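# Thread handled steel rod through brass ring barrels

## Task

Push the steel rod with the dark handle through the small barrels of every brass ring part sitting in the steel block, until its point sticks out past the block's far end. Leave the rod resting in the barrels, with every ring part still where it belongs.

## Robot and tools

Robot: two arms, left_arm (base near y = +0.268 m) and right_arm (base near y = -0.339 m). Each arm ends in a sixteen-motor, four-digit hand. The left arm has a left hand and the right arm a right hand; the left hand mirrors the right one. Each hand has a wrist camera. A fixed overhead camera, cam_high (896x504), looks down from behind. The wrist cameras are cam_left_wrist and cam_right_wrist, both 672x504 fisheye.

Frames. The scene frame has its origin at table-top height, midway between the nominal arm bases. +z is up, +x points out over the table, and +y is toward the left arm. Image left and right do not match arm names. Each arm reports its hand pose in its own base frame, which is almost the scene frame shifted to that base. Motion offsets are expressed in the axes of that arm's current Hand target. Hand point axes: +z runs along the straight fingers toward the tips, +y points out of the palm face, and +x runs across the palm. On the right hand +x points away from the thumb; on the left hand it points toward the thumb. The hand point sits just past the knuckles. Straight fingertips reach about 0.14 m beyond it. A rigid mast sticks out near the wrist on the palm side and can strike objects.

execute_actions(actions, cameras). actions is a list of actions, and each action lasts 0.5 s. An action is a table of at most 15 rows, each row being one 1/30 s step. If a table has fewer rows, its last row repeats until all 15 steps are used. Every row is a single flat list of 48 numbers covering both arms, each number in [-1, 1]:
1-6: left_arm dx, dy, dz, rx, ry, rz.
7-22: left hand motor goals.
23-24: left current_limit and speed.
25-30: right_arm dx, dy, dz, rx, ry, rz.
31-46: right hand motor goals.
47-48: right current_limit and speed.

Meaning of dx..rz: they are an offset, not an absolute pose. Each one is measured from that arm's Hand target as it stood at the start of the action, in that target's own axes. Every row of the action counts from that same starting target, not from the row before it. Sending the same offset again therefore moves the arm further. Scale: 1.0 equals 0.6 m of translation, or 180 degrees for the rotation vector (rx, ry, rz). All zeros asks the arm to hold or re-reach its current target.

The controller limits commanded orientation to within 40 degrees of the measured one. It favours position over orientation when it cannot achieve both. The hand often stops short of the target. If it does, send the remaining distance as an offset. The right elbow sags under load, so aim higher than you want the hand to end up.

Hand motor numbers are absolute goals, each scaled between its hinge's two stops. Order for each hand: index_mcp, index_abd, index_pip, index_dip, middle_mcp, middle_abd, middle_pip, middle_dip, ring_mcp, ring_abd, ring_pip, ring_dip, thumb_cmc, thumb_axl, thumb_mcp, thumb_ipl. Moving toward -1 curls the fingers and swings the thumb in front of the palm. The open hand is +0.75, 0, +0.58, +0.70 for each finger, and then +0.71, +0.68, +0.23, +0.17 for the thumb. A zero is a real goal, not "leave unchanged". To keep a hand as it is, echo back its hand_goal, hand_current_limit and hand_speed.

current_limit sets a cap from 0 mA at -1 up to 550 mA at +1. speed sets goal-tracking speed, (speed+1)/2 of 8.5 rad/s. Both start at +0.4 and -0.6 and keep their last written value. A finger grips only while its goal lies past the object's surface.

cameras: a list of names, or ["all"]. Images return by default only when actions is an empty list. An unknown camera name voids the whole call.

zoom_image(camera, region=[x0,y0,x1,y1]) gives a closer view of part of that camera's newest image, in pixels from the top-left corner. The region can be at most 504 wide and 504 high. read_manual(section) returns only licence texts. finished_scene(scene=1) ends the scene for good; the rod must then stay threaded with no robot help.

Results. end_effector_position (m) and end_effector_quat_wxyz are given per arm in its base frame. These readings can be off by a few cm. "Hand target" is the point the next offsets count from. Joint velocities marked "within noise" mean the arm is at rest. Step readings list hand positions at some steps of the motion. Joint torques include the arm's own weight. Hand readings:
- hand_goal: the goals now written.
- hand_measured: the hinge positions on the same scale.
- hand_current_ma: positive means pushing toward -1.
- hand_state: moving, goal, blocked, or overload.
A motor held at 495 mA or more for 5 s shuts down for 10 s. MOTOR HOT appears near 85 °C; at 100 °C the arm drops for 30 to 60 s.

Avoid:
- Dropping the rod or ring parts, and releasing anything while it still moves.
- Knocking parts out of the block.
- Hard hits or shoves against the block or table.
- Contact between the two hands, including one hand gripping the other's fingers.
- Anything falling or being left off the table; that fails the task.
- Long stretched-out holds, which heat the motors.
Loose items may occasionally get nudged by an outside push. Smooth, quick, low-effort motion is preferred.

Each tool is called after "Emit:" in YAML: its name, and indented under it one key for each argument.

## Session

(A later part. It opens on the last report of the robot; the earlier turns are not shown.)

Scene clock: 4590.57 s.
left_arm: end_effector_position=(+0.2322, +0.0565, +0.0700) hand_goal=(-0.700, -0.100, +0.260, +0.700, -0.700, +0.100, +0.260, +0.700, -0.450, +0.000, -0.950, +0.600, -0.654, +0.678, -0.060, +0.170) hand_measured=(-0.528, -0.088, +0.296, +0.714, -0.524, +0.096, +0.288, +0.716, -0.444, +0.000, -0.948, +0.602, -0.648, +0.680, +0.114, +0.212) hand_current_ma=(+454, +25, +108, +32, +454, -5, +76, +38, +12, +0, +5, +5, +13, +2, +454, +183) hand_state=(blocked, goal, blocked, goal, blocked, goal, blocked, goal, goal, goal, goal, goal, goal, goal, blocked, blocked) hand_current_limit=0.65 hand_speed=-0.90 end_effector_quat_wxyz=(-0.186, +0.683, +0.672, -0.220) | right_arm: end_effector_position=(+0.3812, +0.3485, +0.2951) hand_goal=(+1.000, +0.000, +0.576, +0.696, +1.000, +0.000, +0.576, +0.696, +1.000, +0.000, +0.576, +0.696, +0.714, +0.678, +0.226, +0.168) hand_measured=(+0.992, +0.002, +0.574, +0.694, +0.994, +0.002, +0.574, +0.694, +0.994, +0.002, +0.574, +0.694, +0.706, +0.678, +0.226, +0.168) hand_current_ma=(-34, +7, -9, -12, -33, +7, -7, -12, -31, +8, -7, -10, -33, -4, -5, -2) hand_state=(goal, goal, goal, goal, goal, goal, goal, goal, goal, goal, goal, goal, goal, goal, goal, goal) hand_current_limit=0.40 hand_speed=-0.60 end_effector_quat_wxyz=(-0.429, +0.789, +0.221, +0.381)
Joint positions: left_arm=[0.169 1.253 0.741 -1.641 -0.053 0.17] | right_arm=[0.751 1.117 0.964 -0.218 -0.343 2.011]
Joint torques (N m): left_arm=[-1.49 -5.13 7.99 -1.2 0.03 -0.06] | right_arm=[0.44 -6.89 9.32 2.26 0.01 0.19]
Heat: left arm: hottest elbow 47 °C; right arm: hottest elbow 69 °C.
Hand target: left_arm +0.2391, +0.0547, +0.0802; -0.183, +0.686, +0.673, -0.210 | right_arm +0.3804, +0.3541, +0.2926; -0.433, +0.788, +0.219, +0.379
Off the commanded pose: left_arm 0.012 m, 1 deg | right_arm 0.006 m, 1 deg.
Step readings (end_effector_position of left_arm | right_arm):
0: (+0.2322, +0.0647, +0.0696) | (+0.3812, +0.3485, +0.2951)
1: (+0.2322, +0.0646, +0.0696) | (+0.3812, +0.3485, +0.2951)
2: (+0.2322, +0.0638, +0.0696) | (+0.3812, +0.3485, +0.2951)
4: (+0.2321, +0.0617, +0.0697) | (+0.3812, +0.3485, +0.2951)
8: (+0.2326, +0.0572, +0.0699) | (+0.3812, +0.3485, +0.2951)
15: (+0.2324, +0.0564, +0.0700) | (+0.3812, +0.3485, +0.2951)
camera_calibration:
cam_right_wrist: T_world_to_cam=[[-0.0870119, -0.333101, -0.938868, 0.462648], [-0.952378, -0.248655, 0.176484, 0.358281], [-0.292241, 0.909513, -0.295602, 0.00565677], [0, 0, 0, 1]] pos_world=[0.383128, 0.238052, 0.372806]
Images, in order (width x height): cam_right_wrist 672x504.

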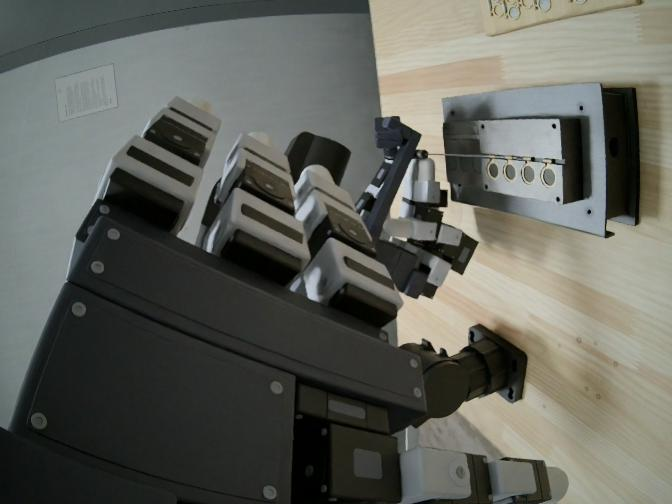

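Emit:
execute_actions:
  actions:
    - [[-0.01367,-0.0003,-0.0010,0.0005,-0.00015,-0.0001,-0.70,-0.1,0.26,0.7,-0.70,0.1,0.26,0.7,-0.45,0,-0.95,0.6,-0.655,0.678,-0.06,0.17,0.65,-0.9,0,0,0,0,0,0,1,0,0.576,0.696,1,0,0.576,0.696,1,0,0.576,0.696,0.714,0.678,0.226,0.168,0.4,-0.6]]
  cameras: ["cam_right_wrist"]

Emit:
zoom_image:
  camera: "cam_right_wrist"
  region: [500, 150, 536, 177]

Emit:
zoom_image:
  camera: "cam_right_wrist"
  region: [400, 130, 520, 190]

Scene clock: 4605.57 s.
left_arm: end_effector_position=(+0.2323, +0.0499, +0.0712) hand_goal=(-0.700, -0.100, +0.260, +0.700, -0.700, +0.100, +0.260, +0.700, -0.450, +0.000, -0.950, +0.600, -0.654, +0.678, -0.060, +0.170) hand_measured=(-0.528, -0.088, +0.296, +0.714, -0.524, +0.098, +0.288, +0.716, -0.444, +0.000, -0.948, +0.602, -0.648, +0.680, +0.114, +0.212) hand_current_ma=(+454, +25, +108, +32, +454, -2, +76, +38, +12, +0, +5, +5, +13, +2, +454, +183) hand_state=(blocked, goal, blocked, goal, blocked, goal, blocked, goal, goal, goal, goal, goal, goal, goal, blocked, blocked) hand_current_limit=0.65 hand_speed=-0.90 end_effector_quat_wxyz=(-0.187, +0.681, +0.674, -0.219) | right_arm: end_effector_position=(+0.3812, +0.3485, +0.2951) hand_goal=(+1.000, +0.000, +0.576, +0.696, +1.000, +0.000, +0.576, +0.696, +1.000, +0.000, +0.576, +0.696, +0.714, +0.678, +0.226, +0.168) hand_measured=(+0.992, +0.002, +0.574, +0.694, +0.994, +0.002, +0.574, +0.694, +0.994, +0.002, +0.574, +0.694, +0.706, +0.678, +0.226, +0.168) hand_current_ma=(-34, +7, -9, -12, -33, +7, -7, -12, -31, +8, -7, -10, -33, -4, -5, -2) hand_state=(goal, goal, goal, goal, goal, goal, goal, goal, goal, goal, goal, goal, goal, goal, goal, goal) hand_current_limit=0.40 hand_speed=-0.60 end_effector_quat_wxyz=(-0.429, +0.789, +0.221, +0.381)
Joint positions: left_arm=[0.141 1.249 0.741 -1.646 -0.038 0.14] | right_arm=[0.751 1.117 0.964 -0.218 -0.343 2.011]
Joint torques (N m): left_arm=[-1.38 -5.07 7.99 -1.14 0.11 -0.02] | right_arm=[0.38 -6.89 9.33 2.28 0.01 0.19]
Heat: left arm: hottest elbow 47 °C; right arm: hottest elbow 69 °C.
Hand target: left_arm +0.2392, +0.0466, +0.0812; -0.183, +0.685, +0.673, -0.210 | right_arm +0.3804, +0.3541, +0.2926; -0.433, +0.788, +0.219, +0.379
Off the commanded pose: left_arm 0.013 m, 1 deg | right_arm 0.006 m, 1 deg.
Step readings (end_effector_position of left_arm | right_arm):
0: (+0.2322, +0.0566, +0.0700) | (+0.3812, +0.3485, +0.2951)
1: (+0.2322, +0.0565, +0.0700) | (+0.3812, +0.3485, +0.2951)
2: (+0.2324, +0.0557, +0.0700) | (+0.3812, +0.3485, +0.2951)
4: (+0.2323, +0.0536, +0.0703) | (+0.3812, +0.3485, +0.2951)
8: (+0.2325, +0.0499, +0.0709) | (+0.3812, +0.3485, +0.2951)
15: (+0.2324, +0.0499, +0.0712) | (+0.3812, +0.3485, +0.2951)
camera_calibration:
cam_right_wrist: T_world_to_cam=[[-0.0870119, -0.333101, -0.938868, 0.462648], [-0.952378, -0.248655, 0.176484, 0.358281], [-0.292241, 0.909513, -0.295602, 0.00565677], [0, 0, 0, 1]] pos_world=[0.383128, 0.238052, 0.372806]
Images, in order (width x height): cam_right_wrist 672x504.

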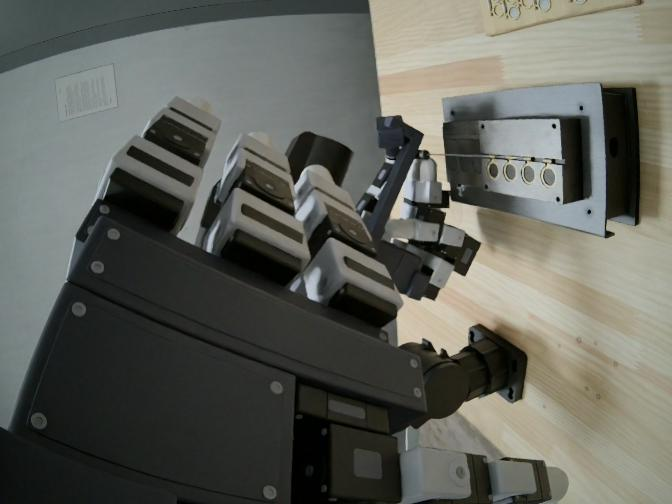

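Scaled by 14.000 from the camera's 672x504 image, which has a finer 960x720 frame.

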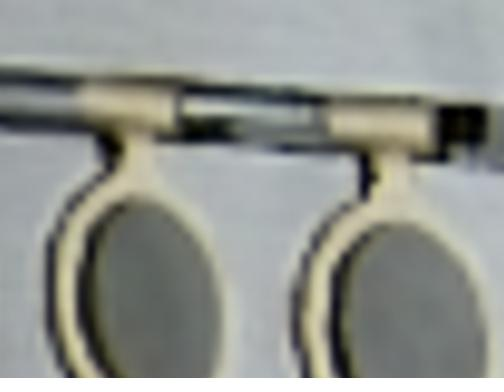

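Scaled by 4.200 from the camera's 672x504 image, which has a finer 960x720 frame.

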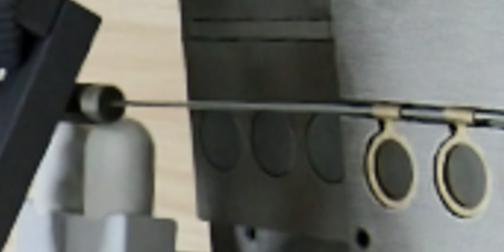

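Emit:
execute_actions:
  actions:
    - [[0.01665,-0.0030,0.00125,0,-0.00325,-0.0015,-0.70,-0.1,0.26,0.7,-0.70,0.1,0.26,0.7,-0.45,0,-0.95,0.6,-0.655,0.678,-0.06,0.17,0.65,-0.9,0,0,0,0,0,0,1,0,0.576,0.696,1,0,0.576,0.696,1,0,0.576,0.696,0.714,0.678,0.226,0.168,0.4,-0.6]]
  cameras: ["cam_right_wrist"]

Emit:
zoom_image:
  camera: "cam_right_wrist"
  region: [500, 150, 536, 177]

Emit:
zoom_image:
  camera: "cam_right_wrist"
  region: [508, 152, 526, 166]

Scene clock: 4628.47 s.
left_arm: end_effector_position=(+0.2318, +0.0527, +0.0712) hand_goal=(-0.700, -0.100, +0.260, +0.700, -0.700, +0.100, +0.260, +0.700, -0.450, +0.000, -0.950, +0.600, -0.654, +0.678, -0.060, +0.170) hand_measured=(-0.528, -0.088, +0.296, +0.714, -0.524, +0.098, +0.288, +0.716, -0.444, +0.000, -0.948, +0.602, -0.648, +0.680, +0.114, +0.212) hand_current_ma=(+454, +25, +108, +32, +454, -4, +76, +38, +12, +0, +5, +5, +13, +2, +454, +183) hand_state=(blocked, goal, blocked, goal, blocked, goal, blocked, goal, goal, goal, goal, goal, goal, goal, blocked, blocked) hand_current_limit=0.65 hand_speed=-0.90 end_effector_quat_wxyz=(-0.188, +0.682, +0.672, -0.219) | right_arm: end_effector_position=(+0.3812, +0.3485, +0.2951) hand_goal=(+1.000, +0.000, +0.576, +0.696, +1.000, +0.000, +0.576, +0.696, +1.000, +0.000, +0.576, +0.696, +0.714, +0.678, +0.226, +0.168) hand_measured=(+0.992, +0.002, +0.574, +0.694, +0.994, +0.002, +0.574, +0.694, +0.994, +0.002, +0.574, +0.694, +0.706, +0.678, +0.226, +0.168) hand_current_ma=(-34, +7, -9, -12, -33, +7, -7, -12, -31, +8, -7, -10, -33, -4, -5, -2) hand_state=(goal, goal, goal, goal, goal, goal, goal, goal, goal, goal, goal, goal, goal, goal, goal, goal) hand_current_limit=0.40 hand_speed=-0.60 end_effector_quat_wxyz=(-0.429, +0.789, +0.221, +0.381)
Joint positions: left_arm=[0.152 1.249 0.741 -1.646 -0.046 0.152] | right_arm=[0.751 1.117 0.964 -0.218 -0.343 2.011]
Joint torques (N m): left_arm=[1.14 -5.19 8.03 -1.17 -0.11 0.13] | right_arm=[0.5 -6.83 9.32 2.26 0.01 0.19]
Heat: left arm: hottest elbow 47 °C; right arm: hottest elbow 69 °C.
Hand target: left_arm +0.2374, +0.0566, +0.0811; -0.180, +0.683, +0.675, -0.213 | right_arm +0.3804, +0.3541, +0.2926; -0.433, +0.788, +0.219, +0.379
Off the commanded pose: left_arm 0.012 m, 1 deg | right_arm 0.006 m, 1 deg.
Step readings (end_effector_position of left_arm | right_arm):
0: (+0.2323, +0.0499, +0.0712) | (+0.3812, +0.3485, +0.2951)
1: (+0.2323, +0.0499, +0.0712) | (+0.3812, +0.3485, +0.2951)
2: (+0.2323, +0.0500, +0.0712) | (+0.3812, +0.3485, +0.2951)
4: (+0.2323, +0.0504, +0.0713) | (+0.3812, +0.3485, +0.2951)
8: (+0.2321, +0.0515, +0.0713) | (+0.3812, +0.3485, +0.2951)
15: (+0.2318, +0.0528, +0.0713) | (+0.3812, +0.3485, +0.2951)
camera_calibration:
cam_right_wrist: T_world_to_cam=[[-0.0870119, -0.333101, -0.938868, 0.462648], [-0.952378, -0.248655, 0.176484, 0.358281], [-0.292241, 0.909513, -0.295602, 0.00565677], [0, 0, 0, 1]] pos_world=[0.383128, 0.238052, 0.372806]
Images, in order (width x height): cam_right_wrist 672x504.

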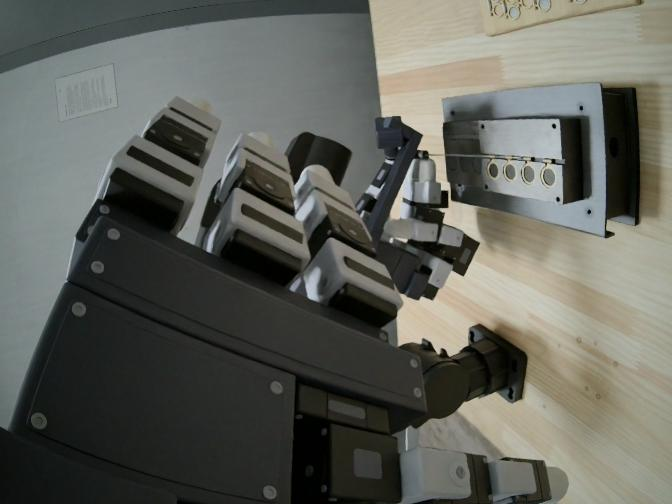

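Scaled by 14.000 from the camera's 672x504 image, which has a finer 960x720 frame.

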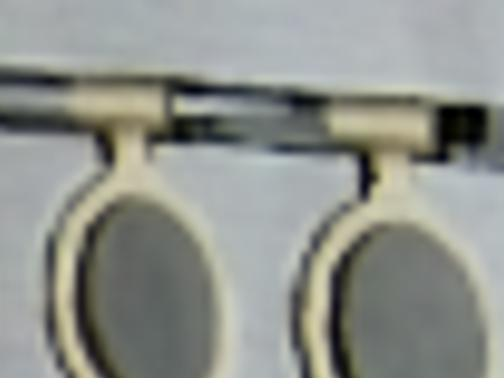

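Scaled by 28.000 from the camera's 672x504 image, which has a finer 960x720 frame.

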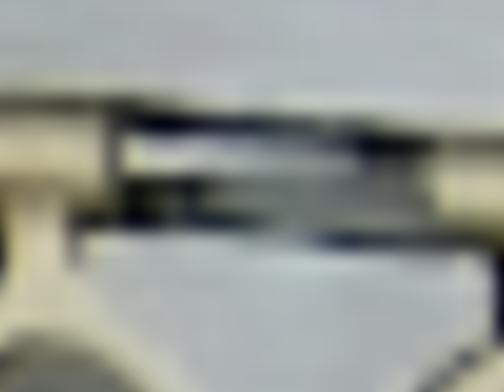

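Emit:
zoom_image:
  camera: "cam_right_wrist"
  region: [416, 140, 466, 170]

Emit:
zoom_image:
  camera: "cam_right_wrist"
  region: [456, 140, 506, 170]

Scaled by 10.080 from the camera's 672x504 image, which has a finer 960x720 frame.

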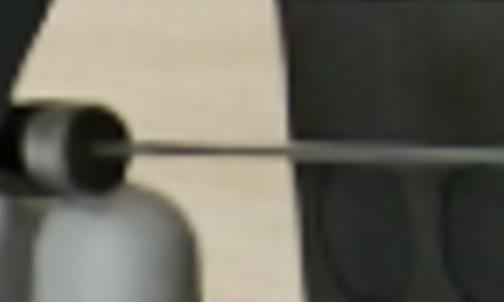

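Scaled by 10.080 from the camera's 672x504 image, which has a finer 960x720 frame.

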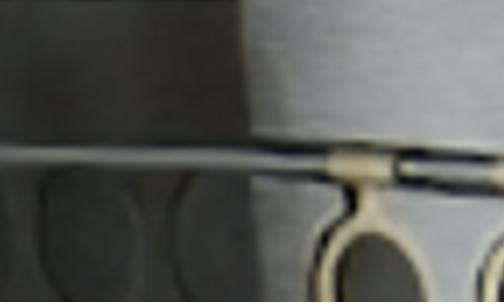

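Emit:
execute_actions:
  actions:
    - [[-0.0093,0.01305,-0.00468,-0.0082,0.0061,0.0072,-0.70,-0.1,0.26,0.7,-0.70,0.1,0.26,0.7,-0.45,0,-0.95,0.6,-0.655,0.678,-0.06,0.17,0.65,-0.9,0,0,0,0,0,0,1,0,0.576,0.696,1,0,0.576,0.696,1,0,0.576,0.696,0.714,0.678,0.226,0.168,0.4,-0.6]]
  cameras: ["cam_right_wrist"]

Emit:
zoom_image:
  camera: "cam_right_wrist"
  region: [500, 150, 536, 177]

Emit:
zoom_image:
  camera: "cam_right_wrist"
  region: [416, 140, 466, 170]

Scene clock: 4669.13 s.
left_arm: end_effector_position=(+0.2319, +0.0526, +0.0713) hand_goal=(-0.700, -0.100, +0.260, +0.700, -0.700, +0.100, +0.260, +0.700, -0.450, +0.000, -0.950, +0.600, -0.654, +0.678, -0.060, +0.170) hand_measured=(-0.528, -0.088, +0.296, +0.714, -0.524, +0.098, +0.288, +0.716, -0.444, +0.000, -0.948, +0.602, -0.648, +0.680, +0.114, +0.212) hand_current_ma=(+454, +25, +108, +32, +454, -4, +76, +38, +12, +0, +5, +5, +13, +2, +454, +183) hand_state=(blocked, goal, blocked, goal, blocked, goal, blocked, goal, goal, goal, goal, goal, goal, goal, blocked, blocked) hand_current_limit=0.65 hand_speed=-0.90 end_effector_quat_wxyz=(-0.188, +0.682, +0.672, -0.219) | right_arm: end_effector_position=(+0.3812, +0.3485, +0.2951) hand_goal=(+1.000, +0.000, +0.576, +0.696, +1.000, +0.000, +0.576, +0.696, +1.000, +0.000, +0.576, +0.696, +0.714, +0.678, +0.226, +0.168) hand_measured=(+0.992, +0.002, +0.574, +0.694, +0.994, +0.002, +0.574, +0.694, +0.994, +0.002, +0.574, +0.694, +0.706, +0.678, +0.226, +0.168) hand_current_ma=(-34, +7, -9, -12, -33, +7, -7, -12, -31, +8, -7, -10, -33, -4, -5, -2) hand_state=(goal, goal, goal, goal, goal, goal, goal, goal, goal, goal, goal, goal, goal, goal, goal, goal) hand_current_limit=0.40 hand_speed=-0.60 end_effector_quat_wxyz=(-0.429, +0.789, +0.221, +0.381)
Joint positions: left_arm=[0.152 1.249 0.741 -1.646 -0.046 0.153] | right_arm=[0.751 1.117 0.964 -0.218 -0.343 2.011]
Joint torques (N m): left_arm=[-1.2 -5.19 8.03 0.06 -0.11 0.16] | right_arm=[0.5 -6.89 9.35 2.28 0.01 0.19]
Heat: left arm: hottest elbow 47 °C; right arm: hottest elbow 68 °C.
Hand target: left_arm +0.2455, +0.0510, +0.0795; -0.176, +0.694, +0.669, -0.200 | right_arm +0.3804, +0.3541, +0.2926; -0.433, +0.788, +0.219, +0.379
Off the commanded pose: left_arm 0.016 m, 3 deg | right_arm 0.006 m, 1 deg.
Step readings (end_effector_position of left_arm | right_arm):
0: (+0.2319, +0.0527, +0.0712) | (+0.3812, +0.3485, +0.2951)
1: (+0.2319, +0.0527, +0.0712) | (+0.3812, +0.3485, +0.2951)
2: (+0.2319, +0.0527, +0.0712) | (+0.3812, +0.3485, +0.2951)
4: (+0.2319, +0.0527, +0.0712) | (+0.3812, +0.3485, +0.2951)
8: (+0.2319, +0.0527, +0.0713) | (+0.3812, +0.3485, +0.2951)
15: (+0.2319, +0.0526, +0.0713) | (+0.3812, +0.3485, +0.2951)
camera_calibration:
cam_right_wrist: T_world_to_cam=[[-0.0870119, -0.333101, -0.938868, 0.462648], [-0.952378, -0.248655, 0.176484, 0.358281], [-0.292241, 0.909513, -0.295602, 0.00565677], [0, 0, 0, 1]] pos_world=[0.383128, 0.238052, 0.372806]
Images, in order (width x height): cam_right_wrist 672x504.

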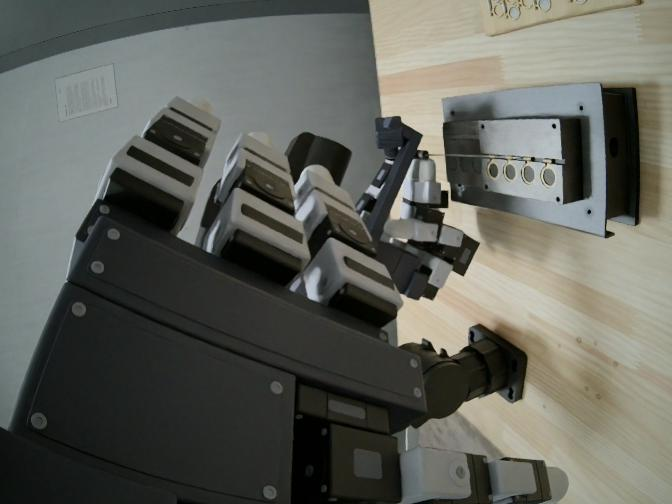

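Scaled by 14.000 from the camera's 672x504 image, which has a finer 960x720 frame.

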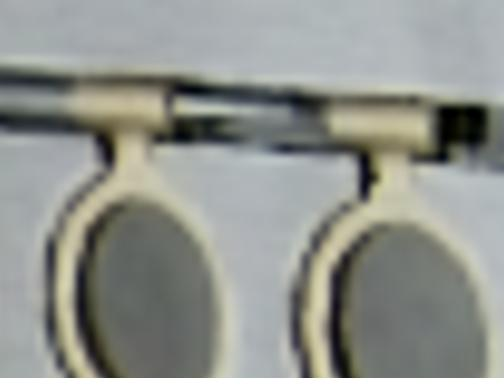

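Scaled by 10.080 from the camera's 672x504 image, which has a finer 960x720 frame.

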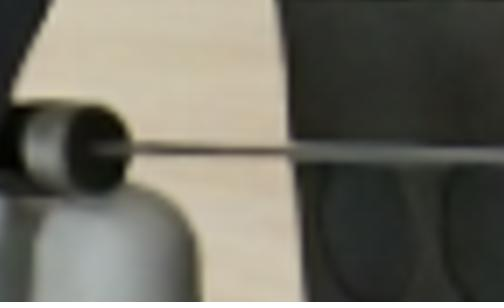

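Emit:
execute_actions:
  actions:
    - [[-0.0033,0.0028,-0.0010,-0.0014,0.0017,0.0024,-0.70,-0.1,0.26,0.7,-0.70,0.1,0.26,0.7,-0.45,0,-0.95,0.6,-0.655,0.678,-0.06,0.17,0.65,-0.9,0,0,0,0,0,0,1,0,0.576,0.696,1,0,0.576,0.696,1,0,0.576,0.696,0.714,0.678,0.226,0.168,0.4,-0.6]]
  cameras: ["cam_right_wrist"]

Emit:
zoom_image:
  camera: "cam_right_wrist"
  region: [500, 150, 536, 177]

Emit:
zoom_image:
  camera: "cam_right_wrist"
  region: [416, 140, 466, 170]

Scene clock: 4678.07 s.
left_arm: end_effector_position=(+0.2337, +0.0514, +0.0710) hand_goal=(-0.700, -0.100, +0.260, +0.700, -0.700, +0.100, +0.260, +0.700, -0.450, +0.000, -0.950, +0.600, -0.654, +0.678, -0.060, +0.170) hand_measured=(-0.528, -0.088, +0.296, +0.714, -0.524, +0.098, +0.288, +0.716, -0.444, +0.000, -0.948, +0.602, -0.648, +0.680, +0.114, +0.212) hand_current_ma=(+454, +25, +108, +32, +454, -4, +76, +38, +12, +0, +5, +5, +13, +2, +454, +183) hand_state=(blocked, goal, blocked, goal, blocked, goal, blocked, goal, goal, goal, goal, goal, goal, goal, blocked, blocked) hand_current_limit=0.65 hand_speed=-0.90 end_effector_quat_wxyz=(-0.187, +0.685, +0.670, -0.216) | right_arm: end_effector_position=(+0.3812, +0.3485, +0.2951) hand_goal=(+1.000, +0.000, +0.576, +0.696, +1.000, +0.000, +0.576, +0.696, +1.000, +0.000, +0.576, +0.696, +0.714, +0.678, +0.226, +0.168) hand_measured=(+0.992, +0.002, +0.574, +0.694, +0.994, +0.002, +0.574, +0.694, +0.994, +0.002, +0.574, +0.694, +0.706, +0.678, +0.226, +0.168) hand_current_ma=(-34, +7, -9, -12, -33, +7, -7, -12, -31, +8, -7, -10, -33, -4, -5, -2) hand_state=(goal, goal, goal, goal, goal, goal, goal, goal, goal, goal, goal, goal, goal, goal, goal, goal) hand_current_limit=0.40 hand_speed=-0.60 end_effector_quat_wxyz=(-0.429, +0.789, +0.221, +0.381)
Joint positions: left_arm=[0.146 1.248 0.741 -1.64 -0.046 0.154] | right_arm=[0.751 1.117 0.964 -0.218 -0.343 2.011]
Joint torques (N m): left_arm=[-1.08 -5.36 8.12 -0.02 -0.09 0.15] | right_arm=[0.5 -6.83 9.32 2.28 0 0.19]
Heat: left arm: hottest elbow 47 °C; right arm: hottest elbow 68 °C.
Hand target: left_arm +0.2472, +0.0489, +0.0793; -0.175, +0.698, +0.666, -0.197 | right_arm +0.3804, +0.3541, +0.2926; -0.433, +0.788, +0.219, +0.379
Off the commanded pose: left_arm 0.016 m, 3 deg | right_arm 0.006 m, 1 deg.
Step readings (end_effector_position of left_arm | right_arm):
0: (+0.2319, +0.0526, +0.0713) | (+0.3812, +0.3485, +0.2951)
1: (+0.2319, +0.0526, +0.0713) | (+0.3812, +0.3485, +0.2951)
2: (+0.2321, +0.0527, +0.0714) | (+0.3812, +0.3485, +0.2951)
4: (+0.2326, +0.0525, +0.0712) | (+0.3812, +0.3485, +0.2951)
8: (+0.2334, +0.0518, +0.0711) | (+0.3812, +0.3485, +0.2951)
15: (+0.2337, +0.0514, +0.0710) | (+0.3812, +0.3485, +0.2951)
camera_calibration:
cam_right_wrist: T_world_to_cam=[[-0.0870119, -0.333101, -0.938868, 0.462648], [-0.952378, -0.248655, 0.176484, 0.358281], [-0.292241, 0.909513, -0.295602, 0.00565677], [0, 0, 0, 1]] pos_world=[0.383128, 0.238052, 0.372806]
Images, in order (width x height): cam_right_wrist 672x504.

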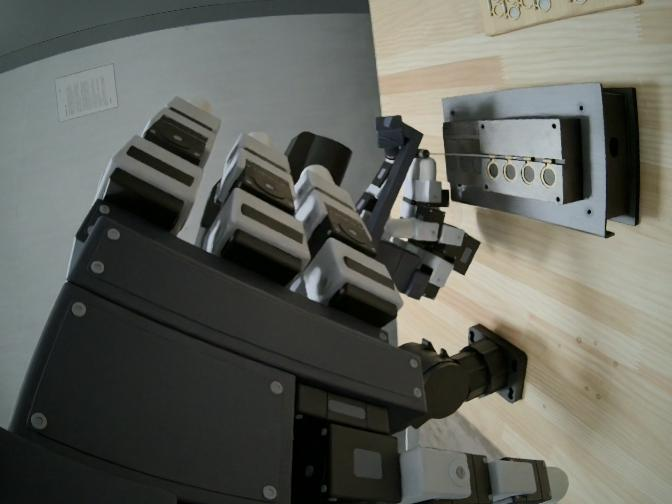

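Scaled by 14.000 from the camera's 672x504 image, which has a finer 960x720 frame.

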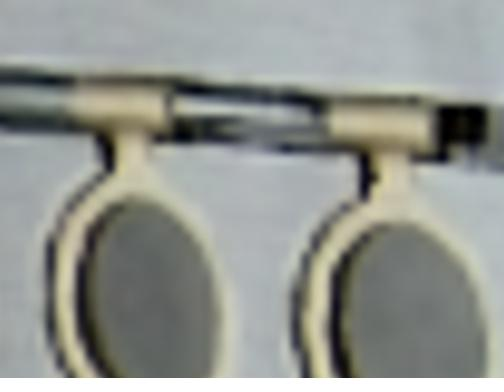

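Scaled by 10.080 from the camera's 672x504 image, which has a finer 960x720 frame.

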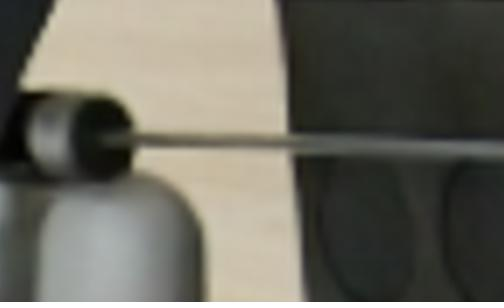

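Emit:
execute_actions:
  actions:
    - [[-0.0048,0.0006,-0.0003,-0.0003,-0.0012,-0.0054,-0.70,-0.1,0.26,0.7,-0.70,0.1,0.26,0.7,-0.45,0,-0.95,0.6,-0.655,0.678,-0.06,0.17,0.65,-0.9,0,0,0,0,0,0,1,0,0.576,0.696,1,0,0.576,0.696,1,0,0.576,0.696,0.714,0.678,0.226,0.168,0.4,-0.6]]
  cameras: ["cam_right_wrist"]

Emit:
zoom_image:
  camera: "cam_right_wrist"
  region: [500, 150, 536, 177]

Emit:
zoom_image:
  camera: "cam_right_wrist"
  region: [416, 140, 466, 170]

Scene clock: 4691.20 s.
left_arm: end_effector_position=(+0.2345, +0.0475, +0.0712) hand_goal=(-0.700, -0.100, +0.260, +0.700, -0.700, +0.100, +0.260, +0.700, -0.450, +0.000, -0.950, +0.600, -0.654, +0.678, -0.060, +0.170) hand_measured=(-0.528, -0.088, +0.296, +0.714, -0.526, +0.098, +0.288, +0.716, -0.444, +0.000, -0.948, +0.602, -0.648, +0.680, +0.114, +0.212) hand_current_ma=(+454, +25, +108, +32, +454, -4, +76, +41, +12, +0, +5, +5, +13, +2, +454, +183) hand_state=(blocked, goal, blocked, goal, blocked, goal, blocked, goal, goal, goal, goal, goal, goal, goal, blocked, blocked) hand_current_limit=0.65 hand_speed=-0.90 end_effector_quat_wxyz=(-0.185, +0.687, +0.669, -0.215) | right_arm: end_effector_position=(+0.3812, +0.3485, +0.2951) hand_goal=(+1.000, +0.000, +0.576, +0.696, +1.000, +0.000, +0.576, +0.696, +1.000, +0.000, +0.576, +0.696, +0.714, +0.678, +0.226, +0.168) hand_measured=(+0.992, +0.002, +0.574, +0.694, +0.994, +0.002, +0.574, +0.694, +0.994, +0.002, +0.574, +0.694, +0.706, +0.678, +0.226, +0.168) hand_current_ma=(-34, +7, -9, -12, -33, +7, -7, -12, -31, +8, -7, -10, -33, -4, -5, -2) hand_state=(goal, goal, goal, goal, goal, goal, goal, goal, goal, goal, goal, goal, goal, goal, goal, goal) hand_current_limit=0.40 hand_speed=-0.60 end_effector_quat_wxyz=(-0.429, +0.789, +0.221, +0.381)
Joint positions: left_arm=[0.132 1.247 0.741 -1.64 -0.038 0.147] | right_arm=[0.751 1.117 0.964 -0.218 -0.343 2.011]
Joint torques (N m): left_arm=[-1.2 -5.19 8.03 -0.17 0.05 -0.05] | right_arm=[0.5 -6.89 9.35 2.26 0.01 0.19]
Heat: left arm: hottest elbow 47 °C; right arm: hottest elbow 68 °C.
Hand target: left_arm +0.2476, +0.0461, +0.0793; -0.175, +0.692, +0.672, -0.197 | right_arm +0.3804, +0.3541, +0.2926; -0.433, +0.788, +0.219, +0.379
Off the commanded pose: left_arm 0.015 m, 3 deg | right_arm 0.006 m, 1 deg.
Step readings (end_effector_position of left_arm | right_arm):
0: (+0.2338, +0.0514, +0.0710) | (+0.3812, +0.3485, +0.2951)
1: (+0.2338, +0.0514, +0.0710) | (+0.3812, +0.3485, +0.2951)
2: (+0.2338, +0.0513, +0.0710) | (+0.3812, +0.3485, +0.2951)
4: (+0.2340, +0.0502, +0.0710) | (+0.3812, +0.3485, +0.2951)
8: (+0.2343, +0.0485, +0.0712) | (+0.3812, +0.3485, +0.2951)
15: (+0.2345, +0.0476, +0.0712) | (+0.3812, +0.3485, +0.2951)
camera_calibration:
cam_right_wrist: T_world_to_cam=[[-0.0870119, -0.333101, -0.938868, 0.462648], [-0.952378, -0.248655, 0.176484, 0.358281], [-0.292241, 0.909513, -0.295602, 0.00565677], [0, 0, 0, 1]] pos_world=[0.383128, 0.238052, 0.372806]
Images, in order (width x height): cam_right_wrist 672x504.

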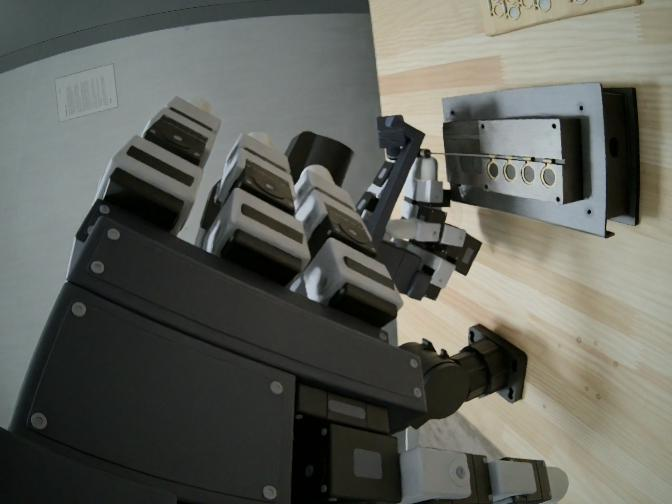

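Scaled by 14.000 from the camera's 672x504 image, which has a finer 960x720 frame.

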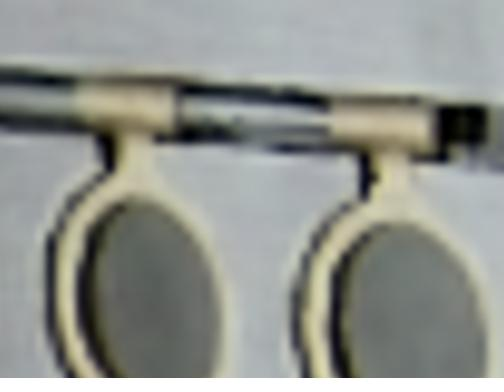

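Scaled by 10.080 from the camera's 672x504 image, which has a finer 960x720 frame.

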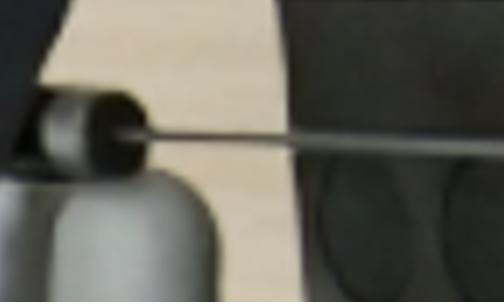

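Emit:
execute_actions:
  actions:
    - [[-0.01593,-0.0090,0.01137,0.0163,-0.0031,-0.0004,-0.70,-0.1,0.26,0.7,-0.70,0.1,0.26,0.7,-0.45,0,-0.95,0.6,-0.655,0.678,-0.06,0.17,0.65,-0.9,0,0,0,0,0,0,1,0,0.576,0.696,1,0,0.576,0.696,1,0,0.576,0.696,0.714,0.678,0.226,0.168,0.4,-0.6]]
  cameras: ["cam_right_wrist"]

Emit:
zoom_image:
  camera: "cam_right_wrist"
  region: [510, 150, 546, 177]

Emit:
zoom_image:
  camera: "cam_right_wrist"
  region: [416, 140, 466, 170]

Scene clock: 4718.07 s.
left_arm: end_effector_position=(+0.2339, +0.0388, +0.0715) hand_goal=(-0.700, -0.100, +0.260, +0.700, -0.700, +0.100, +0.260, +0.700, -0.450, +0.000, -0.950, +0.600, -0.654, +0.678, -0.060, +0.170) hand_measured=(-0.528, -0.088, +0.296, +0.714, -0.526, +0.098, +0.288, +0.716, -0.444, +0.000, -0.948, +0.602, -0.648, +0.680, +0.114, +0.212) hand_current_ma=(+454, +25, +108, +32, +454, -4, +78, +41, +12, +0, +5, +5, +12, +2, +454, +183) hand_state=(blocked, goal, blocked, goal, blocked, goal, blocked, goal, goal, goal, goal, goal, goal, goal, blocked, blocked) hand_current_limit=0.65 hand_speed=-0.90 end_effector_quat_wxyz=(-0.187, +0.685, +0.669, -0.218) | right_arm: end_effector_position=(+0.3812, +0.3485, +0.2951) hand_goal=(+1.000, +0.000, +0.576, +0.696, +1.000, +0.000, +0.576, +0.696, +1.000, +0.000, +0.576, +0.696, +0.714, +0.678, +0.226, +0.168) hand_measured=(+0.992, +0.002, +0.574, +0.694, +0.994, +0.002, +0.574, +0.694, +0.994, +0.002, +0.574, +0.694, +0.706, +0.678, +0.226, +0.168) hand_current_ma=(-34, +7, -9, -12, -33, +7, -7, -12, -31, +8, -7, -10, -33, -4, -5, -2) hand_state=(goal, goal, goal, goal, goal, goal, goal, goal, goal, goal, goal, goal, goal, goal, goal, goal) hand_current_limit=0.40 hand_speed=-0.60 end_effector_quat_wxyz=(-0.429, +0.789, +0.221, +0.381)
Joint positions: left_arm=[0.1 1.248 0.741 -1.646 -0.019 0.118] | right_arm=[0.751 1.117 0.964 -0.218 -0.343 2.011]
Joint torques (N m): left_arm=[-1.38 -3.31 7.95 -1.13 0.05 -0.03] | right_arm=[0.38 -6.83 9.32 2.28 0 0.19]
Heat: left arm: hottest elbow 47 °C; right arm: hottest elbow 68 °C.
Hand target: left_arm +0.2393, +0.0365, +0.0766; -0.190, +0.686, +0.668, -0.217 | right_arm +0.3804, +0.3541, +0.2926; -0.433, +0.788, +0.219, +0.379
Off the commanded pose: left_arm 0.008 m, 0 deg | right_arm 0.006 m, 1 deg.
Step readings (end_effector_position of left_arm | right_arm):
0: (+0.2345, +0.0475, +0.0712) | (+0.3812, +0.3485, +0.2951)
1: (+0.2345, +0.0474, +0.0712) | (+0.3812, +0.3485, +0.2951)
2: (+0.2346, +0.0469, +0.0712) | (+0.3812, +0.3485, +0.2951)
4: (+0.2349, +0.0443, +0.0711) | (+0.3812, +0.3485, +0.2951)
8: (+0.2348, +0.0395, +0.0713) | (+0.3812, +0.3485, +0.2951)
15: (+0.2341, +0.0387, +0.0715) | (+0.3812, +0.3485, +0.2951)
camera_calibration:
cam_right_wrist: T_world_to_cam=[[-0.0870119, -0.333101, -0.938868, 0.462648], [-0.952378, -0.248655, 0.176484, 0.358281], [-0.292241, 0.909513, -0.295602, 0.00565677], [0, 0, 0, 1]] pos_world=[0.383128, 0.238052, 0.372806]
Images, in order (width x height): cam_right_wrist 672x504.

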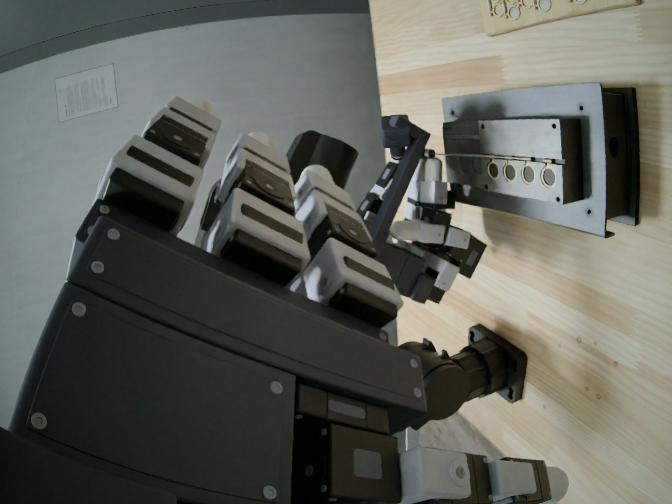

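Scaled by 14.000 from the camera's 672x504 image, which has a finer 960x720 frame.

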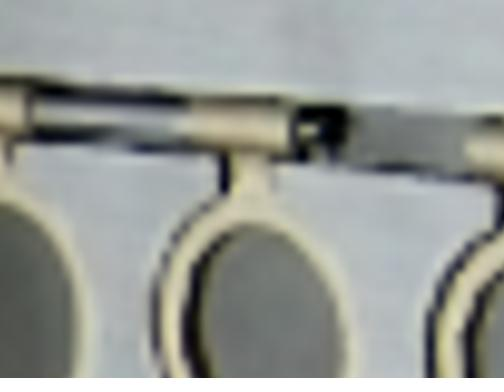

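Scaled by 10.080 from the camera's 672x504 image, which has a finer 960x720 frame.

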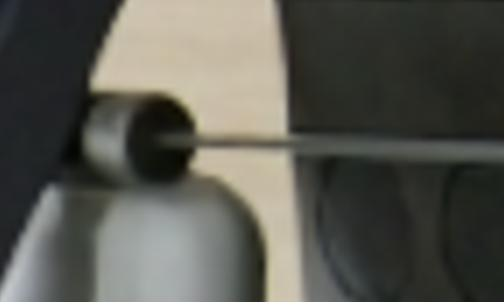

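Emit:
execute_actions:
  actions:
    - [[0,0,0,0,0,0,-0.70,-0.1,0.26,0.7,-0.70,0.1,0.26,0.7,-0.45,0,-0.95,0.6,-0.655,0.678,-0.06,0.17,0.65,-0.9,0.0587,0.0393,0.21,0.0985,-0.0644,-0.0421,1,0,0.576,0.696,1,0,0.576,0.696,1,0,0.576,0.696,0.714,0.678,0.226,0.168,0.4,-0.6]]
    - [[0,0,0,0,0,0,-0.70,-0.1,0.26,0.7,-0.70,0.1,0.26,0.7,-0.45,0,-0.95,0.6,-0.655,0.678,-0.06,0.17,0.65,-0.9,0.0363,0.0645,0.1837,0.0985,-0.0644,-0.0421,1,0,0.576,0.696,1,0,0.576,0.696,1,0,0.576,0.696,0.714,0.678,0.226,0.168,0.4,-0.6]]
    - [[0,0,0,0,0,0,-0.70,-0.1,0.26,0.7,-0.70,0.1,0.26,0.7,-0.45,0,-0.95,0.6,-0.655,0.678,-0.06,0.17,0.65,-0.9,0,0,0,0,0,0,1,0,0.576,0.696,1,0,0.576,0.696,1,0,0.576,0.696,0.714,0.678,0.226,0.168,0.4,-0.6]]
  cameras: ["cam_right_wrist", "cam_high", "cam_left_wrist"]

Emit:
zoom_image:
  camera: "cam_right_wrist"
  region: [340, 70, 500, 260]

Emit:
zoom_image:
  camera: "cam_right_wrist"
  region: [460, 244, 530, 334]

Emit:
zoom_image:
  camera: "cam_high"
  region: [310, 110, 420, 200]

Scene clock: 4737.87 s.
left_arm: end_effector_position=(+0.2336, +0.0388, +0.0715) hand_goal=(-0.700, -0.100, +0.260, +0.700, -0.700, +0.100, +0.260, +0.700, -0.450, +0.000, -0.950, +0.600, -0.654, +0.678, -0.060, +0.170) hand_measured=(-0.528, -0.088, +0.296, +0.714, -0.526, +0.096, +0.288, +0.716, -0.444, +0.000, -0.948, +0.602, -0.648, +0.680, +0.114, +0.212) hand_current_ma=(+454, +24, +108, +32, +454, -4, +78, +41, +12, +0, +5, +5, +12, +2, +454, +183) hand_state=(blocked, goal, blocked, goal, blocked, goal, blocked, goal, goal, goal, goal, goal, goal, goal, blocked, blocked) hand_current_limit=0.65 hand_speed=-0.90 end_effector_quat_wxyz=(-0.187, +0.685, +0.669, -0.219) | right_arm: end_effector_position=(+0.5086, +0.5391, +0.2142) hand_goal=(+1.000, +0.000, +0.576, +0.696, +1.000, +0.000, +0.576, +0.696, +1.000, +0.000, +0.576, +0.696, +0.714, +0.678, +0.226, +0.168) hand_measured=(+0.992, +0.000, +0.574, +0.694, +0.990, +0.002, +0.574, +0.694, +0.990, +0.002, +0.574, +0.694, +0.706, +0.678, +0.226, +0.168) hand_current_ma=(-43, +1, -9, -10, -45, +7, -7, -12, -44, +8, -7, -10, -33, -4, -5, -2) hand_state=(goal, goal, goal, goal, goal, goal, goal, goal, goal, goal, goal, goal, goal, goal, goal, goal) hand_current_limit=0.40 hand_speed=-0.60 end_effector_quat_wxyz=(-0.546, +0.654, +0.494, +0.174)
Joint positions: left_arm=[0.1 1.248 0.741 -1.647 -0.019 0.117] | right_arm=[0.659 1.908 1.719 -0.669 -1.102 1.385]
Joint torques (N m): left_arm=[-1.38 -3.08 8.03 -1.06 0.04 -0.04] | right_arm=[-0.15 -17.08 12.38 0.54 -0.95 -0.01]
Heat: left arm: hottest elbow 47 °C; right arm: hottest elbow 68 °C.
Hand target: left_arm +0.2392, +0.0365, +0.0766; -0.190, +0.686, +0.668, -0.217 | right_arm +0.5193, +0.5493, +0.2254; -0.546, +0.644, +0.503, +0.185
Off the commanded pose: left_arm 0.008 m, 0 deg | right_arm 0.019 m, 2 deg.
Step readings (end_effector_position of left_arm | right_arm):
0: (+0.2338, +0.0388, +0.0715) | (+0.3812, +0.3485, +0.2951)
1: (+0.2338, +0.0388, +0.0715) | (+0.3804, +0.3500, +0.2945)
2: (+0.2338, +0.0388, +0.0715) | (+0.3780, +0.3570, +0.2923)
4: (+0.2338, +0.0388, +0.0715) | (+0.3786, +0.3811, +0.2886)
8: (+0.2338, +0.0388, +0.0715) | (+0.4121, +0.4185, +0.2597)
15: (+0.2338, +0.0388, +0.0715) | (+0.4507, +0.4292, +0.2093)
16: (+0.2338, +0.0388, +0.0715) | (+0.4509, +0.4312, +0.2109)
17: (+0.2338, +0.0388, +0.0715) | (+0.4485, +0.4387, +0.2152)
19: (+0.2338, +0.0388, +0.0715) | (+0.4524, +0.4643, +0.2321)
23: (+0.2338, +0.0388, +0.0715) | (+0.4818, +0.5129, +0.2469)
30: (+0.2338, +0.0388, +0.0715) | (+0.5009, +0.5339, +0.1948)
31: (+0.2338, +0.0388, +0.0715) | (+0.5015, +0.5343, +0.1893)
32: (+0.2338, +0.0388, +0.0715) | (+0.5019, +0.5344, +0.1858)
34: (+0.2337, +0.0388, +0.0715) | (+0.5025, +0.5346, +0.1842)
38: (+0.2336, +0.0388, +0.0715) | (+0.5051, +0.5365, +0.1971)
45: (+0.2336, +0.0388, +0.0715) | (+0.5094, +0.5398, +0.2145)
camera_calibration:
cam_left_wrist: T_world_to_cam=[[-0.55361, -0.723404, 0.412555, 0.0976693], [0.0159735, 0.486082, 0.873767, -0.137653], [-0.832623, 0.490316, -0.257545, 0.316432], [0, 0, 0, 1]] pos_world=[0.319738, -0.0175866, 0.161478]
cam_right_wrist: T_world_to_cam=[[0.134346, -0.312268, -0.940447, 0.337793], [-0.49667, -0.842455, 0.208779, 0.622719], [-0.857479, 0.439043, -0.268274, 0.380913], [0, 0, 0, 1]] pos_world=[0.590529, 0.462858, 0.289855]

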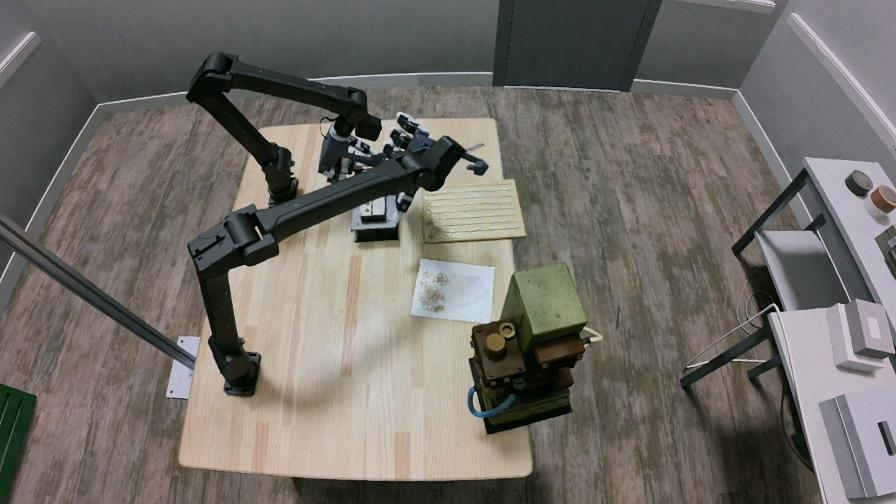

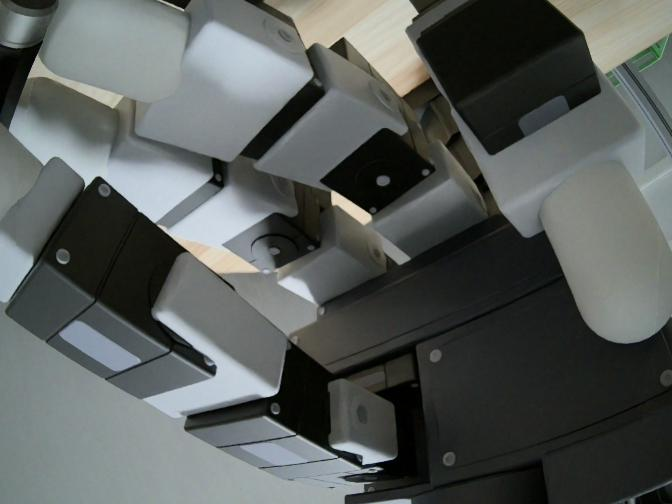

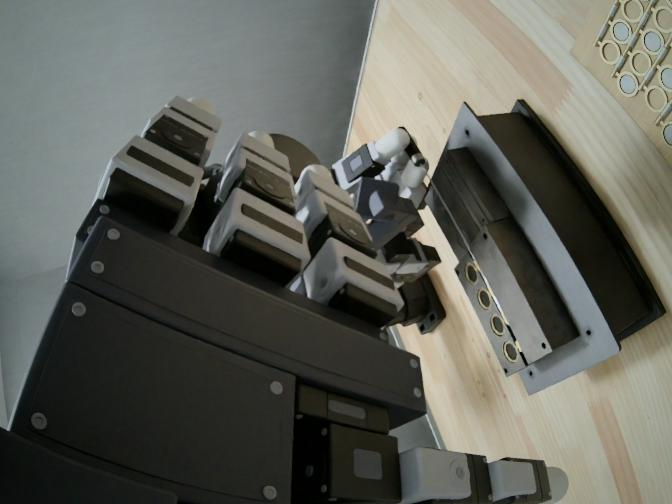

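Scaled by 2.653 from the camera's 672x504 image, which has a finer 960x720 frame.

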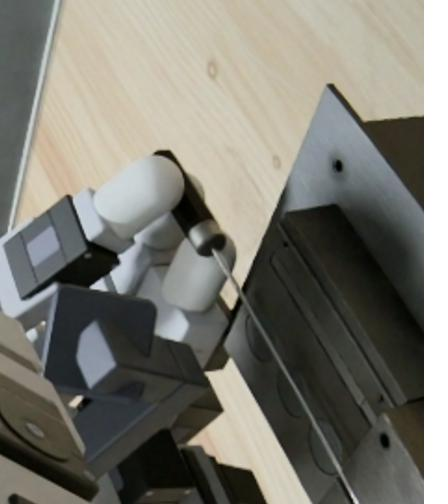

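Scaled by 5.600 from the camera's 672x504 image, which has a finer 960x720 frame.

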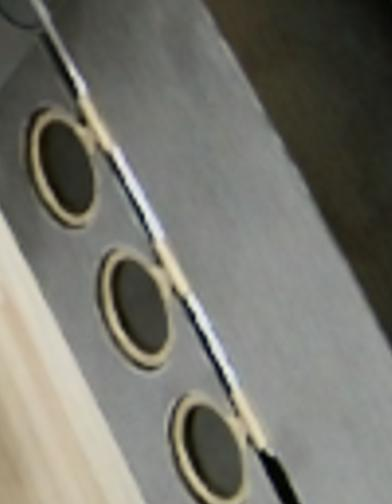

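Scaled by 4.582 from the camera's 896x504 image, which has a finer 1280x720 frame.

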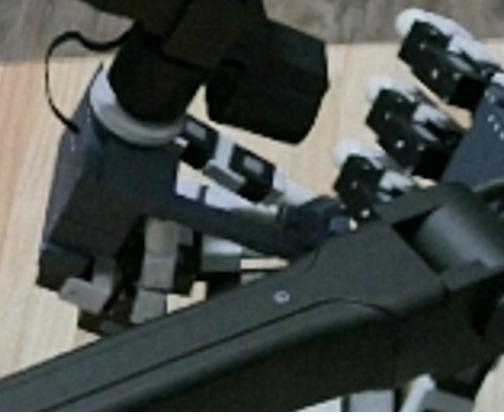

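Emit:
execute_actions:
  actions:
    - [[-0.01853,0.0001,0.0004,0.0012,-0.0001,-0.0001,-0.70,-0.1,0.26,0.7,-0.70,0.1,0.26,0.7,-0.45,0,-0.95,0.6,-0.655,0.678,-0.06,0.17,0.65,-0.9,-0.0575,-0.1223,-0.1445,-0.0985,0.0644,0.0421,1,0,0.576,0.696,1,0,0.576,0.696,1,0,0.576,0.696,0.714,0.678,0.226,0.168,0.4,-0.6]]
    - [[0,0,0,0,0,0,-0.70,-0.1,0.26,0.7,-0.70,0.1,0.26,0.7,-0.45,0,-0.95,0.6,-0.655,0.678,-0.06,0.17,0.65,-0.9,-0.0878,-0.109,-0.1717,-0.0985,0.0644,0.0421,1,0,0.576,0.696,1,0,0.576,0.696,1,0,0.576,0.696,0.714,0.678,0.226,0.168,0.4,-0.6]]
    - [[0,0,0,0,0,0,-0.70,-0.1,0.26,0.7,-0.70,0.1,0.26,0.7,-0.45,0,-0.95,0.6,-0.655,0.678,-0.06,0.17,0.65,-0.9,0,0,0,0,0,0,1,0,0.576,0.696,1,0,0.576,0.696,1,0,0.576,0.696,0.714,0.678,0.226,0.168,0.4,-0.6]]
  cameras: ["cam_right_wrist"]

Emit:
zoom_image:
  camera: "cam_right_wrist"
  region: [520, 152, 556, 179]

Emit:
zoom_image:
  camera: "cam_right_wrist"
  region: [416, 135, 486, 185]

Scene clock: 4880.10 s.
left_arm: end_effector_position=(+0.2336, +0.0281, +0.0716) hand_goal=(-0.700, -0.100, +0.260, +0.700, -0.700, +0.100, +0.260, +0.700, -0.450, +0.000, -0.950, +0.600, -0.654, +0.678, -0.060, +0.170) hand_measured=(-0.528, -0.088, +0.296, +0.714, -0.526, +0.098, +0.288, +0.716, -0.444, +0.000, -0.948, +0.602, -0.648, +0.680, +0.114, +0.212) hand_current_ma=(+454, +23, +109, +32, +454, -4, +78, +41, +12, +0, +5, +5, +12, +2, +454, +183) hand_state=(blocked, goal, blocked, goal, blocked, goal, blocked, goal, goal, goal, goal, goal, goal, goal, blocked, blocked) hand_current_limit=0.65 hand_speed=-0.90 end_effector_quat_wxyz=(-0.188, +0.684, +0.669, -0.220) | right_arm: end_effector_position=(+0.3811, +0.3488, +0.2950) hand_goal=(+1.000, +0.000, +0.576, +0.696, +1.000, +0.000, +0.576, +0.696, +1.000, +0.000, +0.576, +0.696, +0.714, +0.678, +0.226, +0.168) hand_measured=(+0.992, +0.002, +0.572, +0.694, +0.994, +0.002, +0.574, +0.694, +0.994, +0.002, +0.574, +0.694, +0.706, +0.678, +0.226, +0.168) hand_current_ma=(-36, +6, -17, -12, -33, +7, -7, -12, -31, +8, -7, -10, -33, -4, -5, -2) hand_state=(goal, goal, goal, goal, goal, goal, goal, goal, goal, goal, goal, goal, goal, goal, goal, goal) hand_current_limit=0.40 hand_speed=-0.60 end_effector_quat_wxyz=(-0.429, +0.788, +0.221, +0.381)
Joint positions: left_arm=[0.059 1.248 0.741 -1.651 0.004 0.082] | right_arm=[0.752 1.118 0.964 -0.217 -0.343 2.011]
Joint torques (N m): left_arm=[-1.38 -3.43 8.03 -1.18 0.05 -0.08] | right_arm=[0.5 -6.53 9.33 2.29 0 0.19]
Heat: left arm: hottest elbow 47 °C; right arm: hottest elbow 73 °C.
Hand target: left_arm +0.2390, +0.0254, +0.0768; -0.191, +0.685, +0.668, -0.219 | right_arm +0.3802, +0.3545, +0.2925; -0.433, +0.788, +0.219, +0.379
Off the commanded pose: left_arm 0.008 m, 0 deg | right_arm 0.006 m, 1 deg.
Step readings (end_effector_position of left_arm | right_arm):
0: (+0.2336, +0.0388, +0.0715) | (+0.5087, +0.5391, +0.2142)
1: (+0.2336, +0.0387, +0.0715) | (+0.5090, +0.5389, +0.2143)
2: (+0.2337, +0.0377, +0.0715) | (+0.5113, +0.5349, +0.2127)
4: (+0.2339, +0.0347, +0.0715) | (+0.5070, +0.5172, +0.2073)
8: (+0.2337, +0.0286, +0.0717) | (+0.4812, +0.4733, +0.2195)
15: (+0.2336, +0.0280, +0.0716) | (+0.4725, +0.4493, +0.2926)
16: (+0.2336, +0.0281, +0.0716) | (+0.4729, +0.4469, +0.2963)
17: (+0.2336, +0.0281, +0.0716) | (+0.4736, +0.4390, +0.2955)
19: (+0.2336, +0.0281, +0.0716) | (+0.4625, +0.4137, +0.2828)
23: (+0.2336, +0.0281, +0.0716) | (+0.4174, +0.3638, +0.2640)
30: (+0.2336, +0.0281, +0.0716) | (+0.3853, +0.3530, +0.3026)
31: (+0.2336, +0.0281, +0.0716) | (+0.3844, +0.3530, +0.3056)
32: (+0.2336, +0.0281, +0.0716) | (+0.3837, +0.3527, +0.3074)
34: (+0.2336, +0.0281, +0.0716) | (+0.3835, +0.3520, +0.3063)
38: (+0.2336, +0.0281, +0.0716) | (+0.3818, +0.3494, +0.2977)
45: (+0.2336, +0.0281, +0.0716) | (+0.3811, +0.3488, +0.2951)
camera_calibration:
cam_right_wrist: T_world_to_cam=[[-0.0865002, -0.33332, -0.938837, 0.462615], [-0.952304, -0.249142, 0.176195, 0.35848], [-0.292633, 0.9093, -0.295871, 0.00556573], [0, 0, 0, 1]] pos_world=[0.383027, 0.23845, 0.372805]
Images, in order (width x height): cam_right_wrist 672x504.

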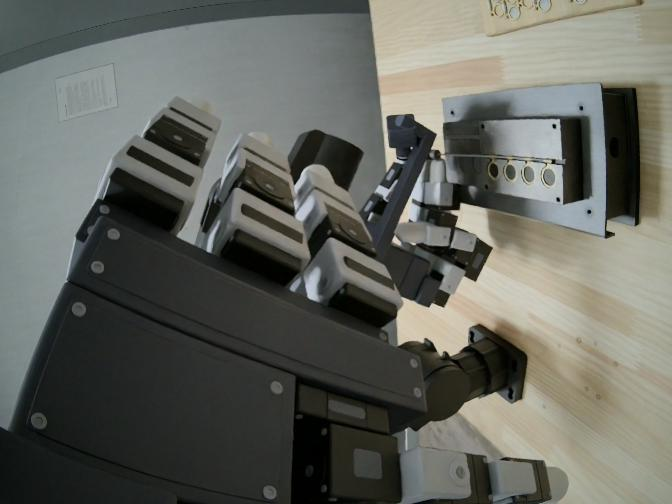

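Scaled by 14.000 from the camera's 672x504 image, which has a finer 960x720 frame.

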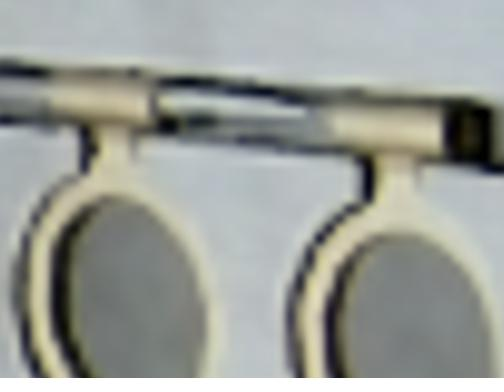

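Scaled by 7.200 from the camera's 672x504 image, which has a finer 960x720 frame.

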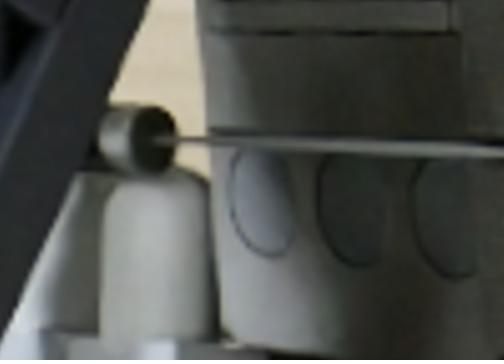

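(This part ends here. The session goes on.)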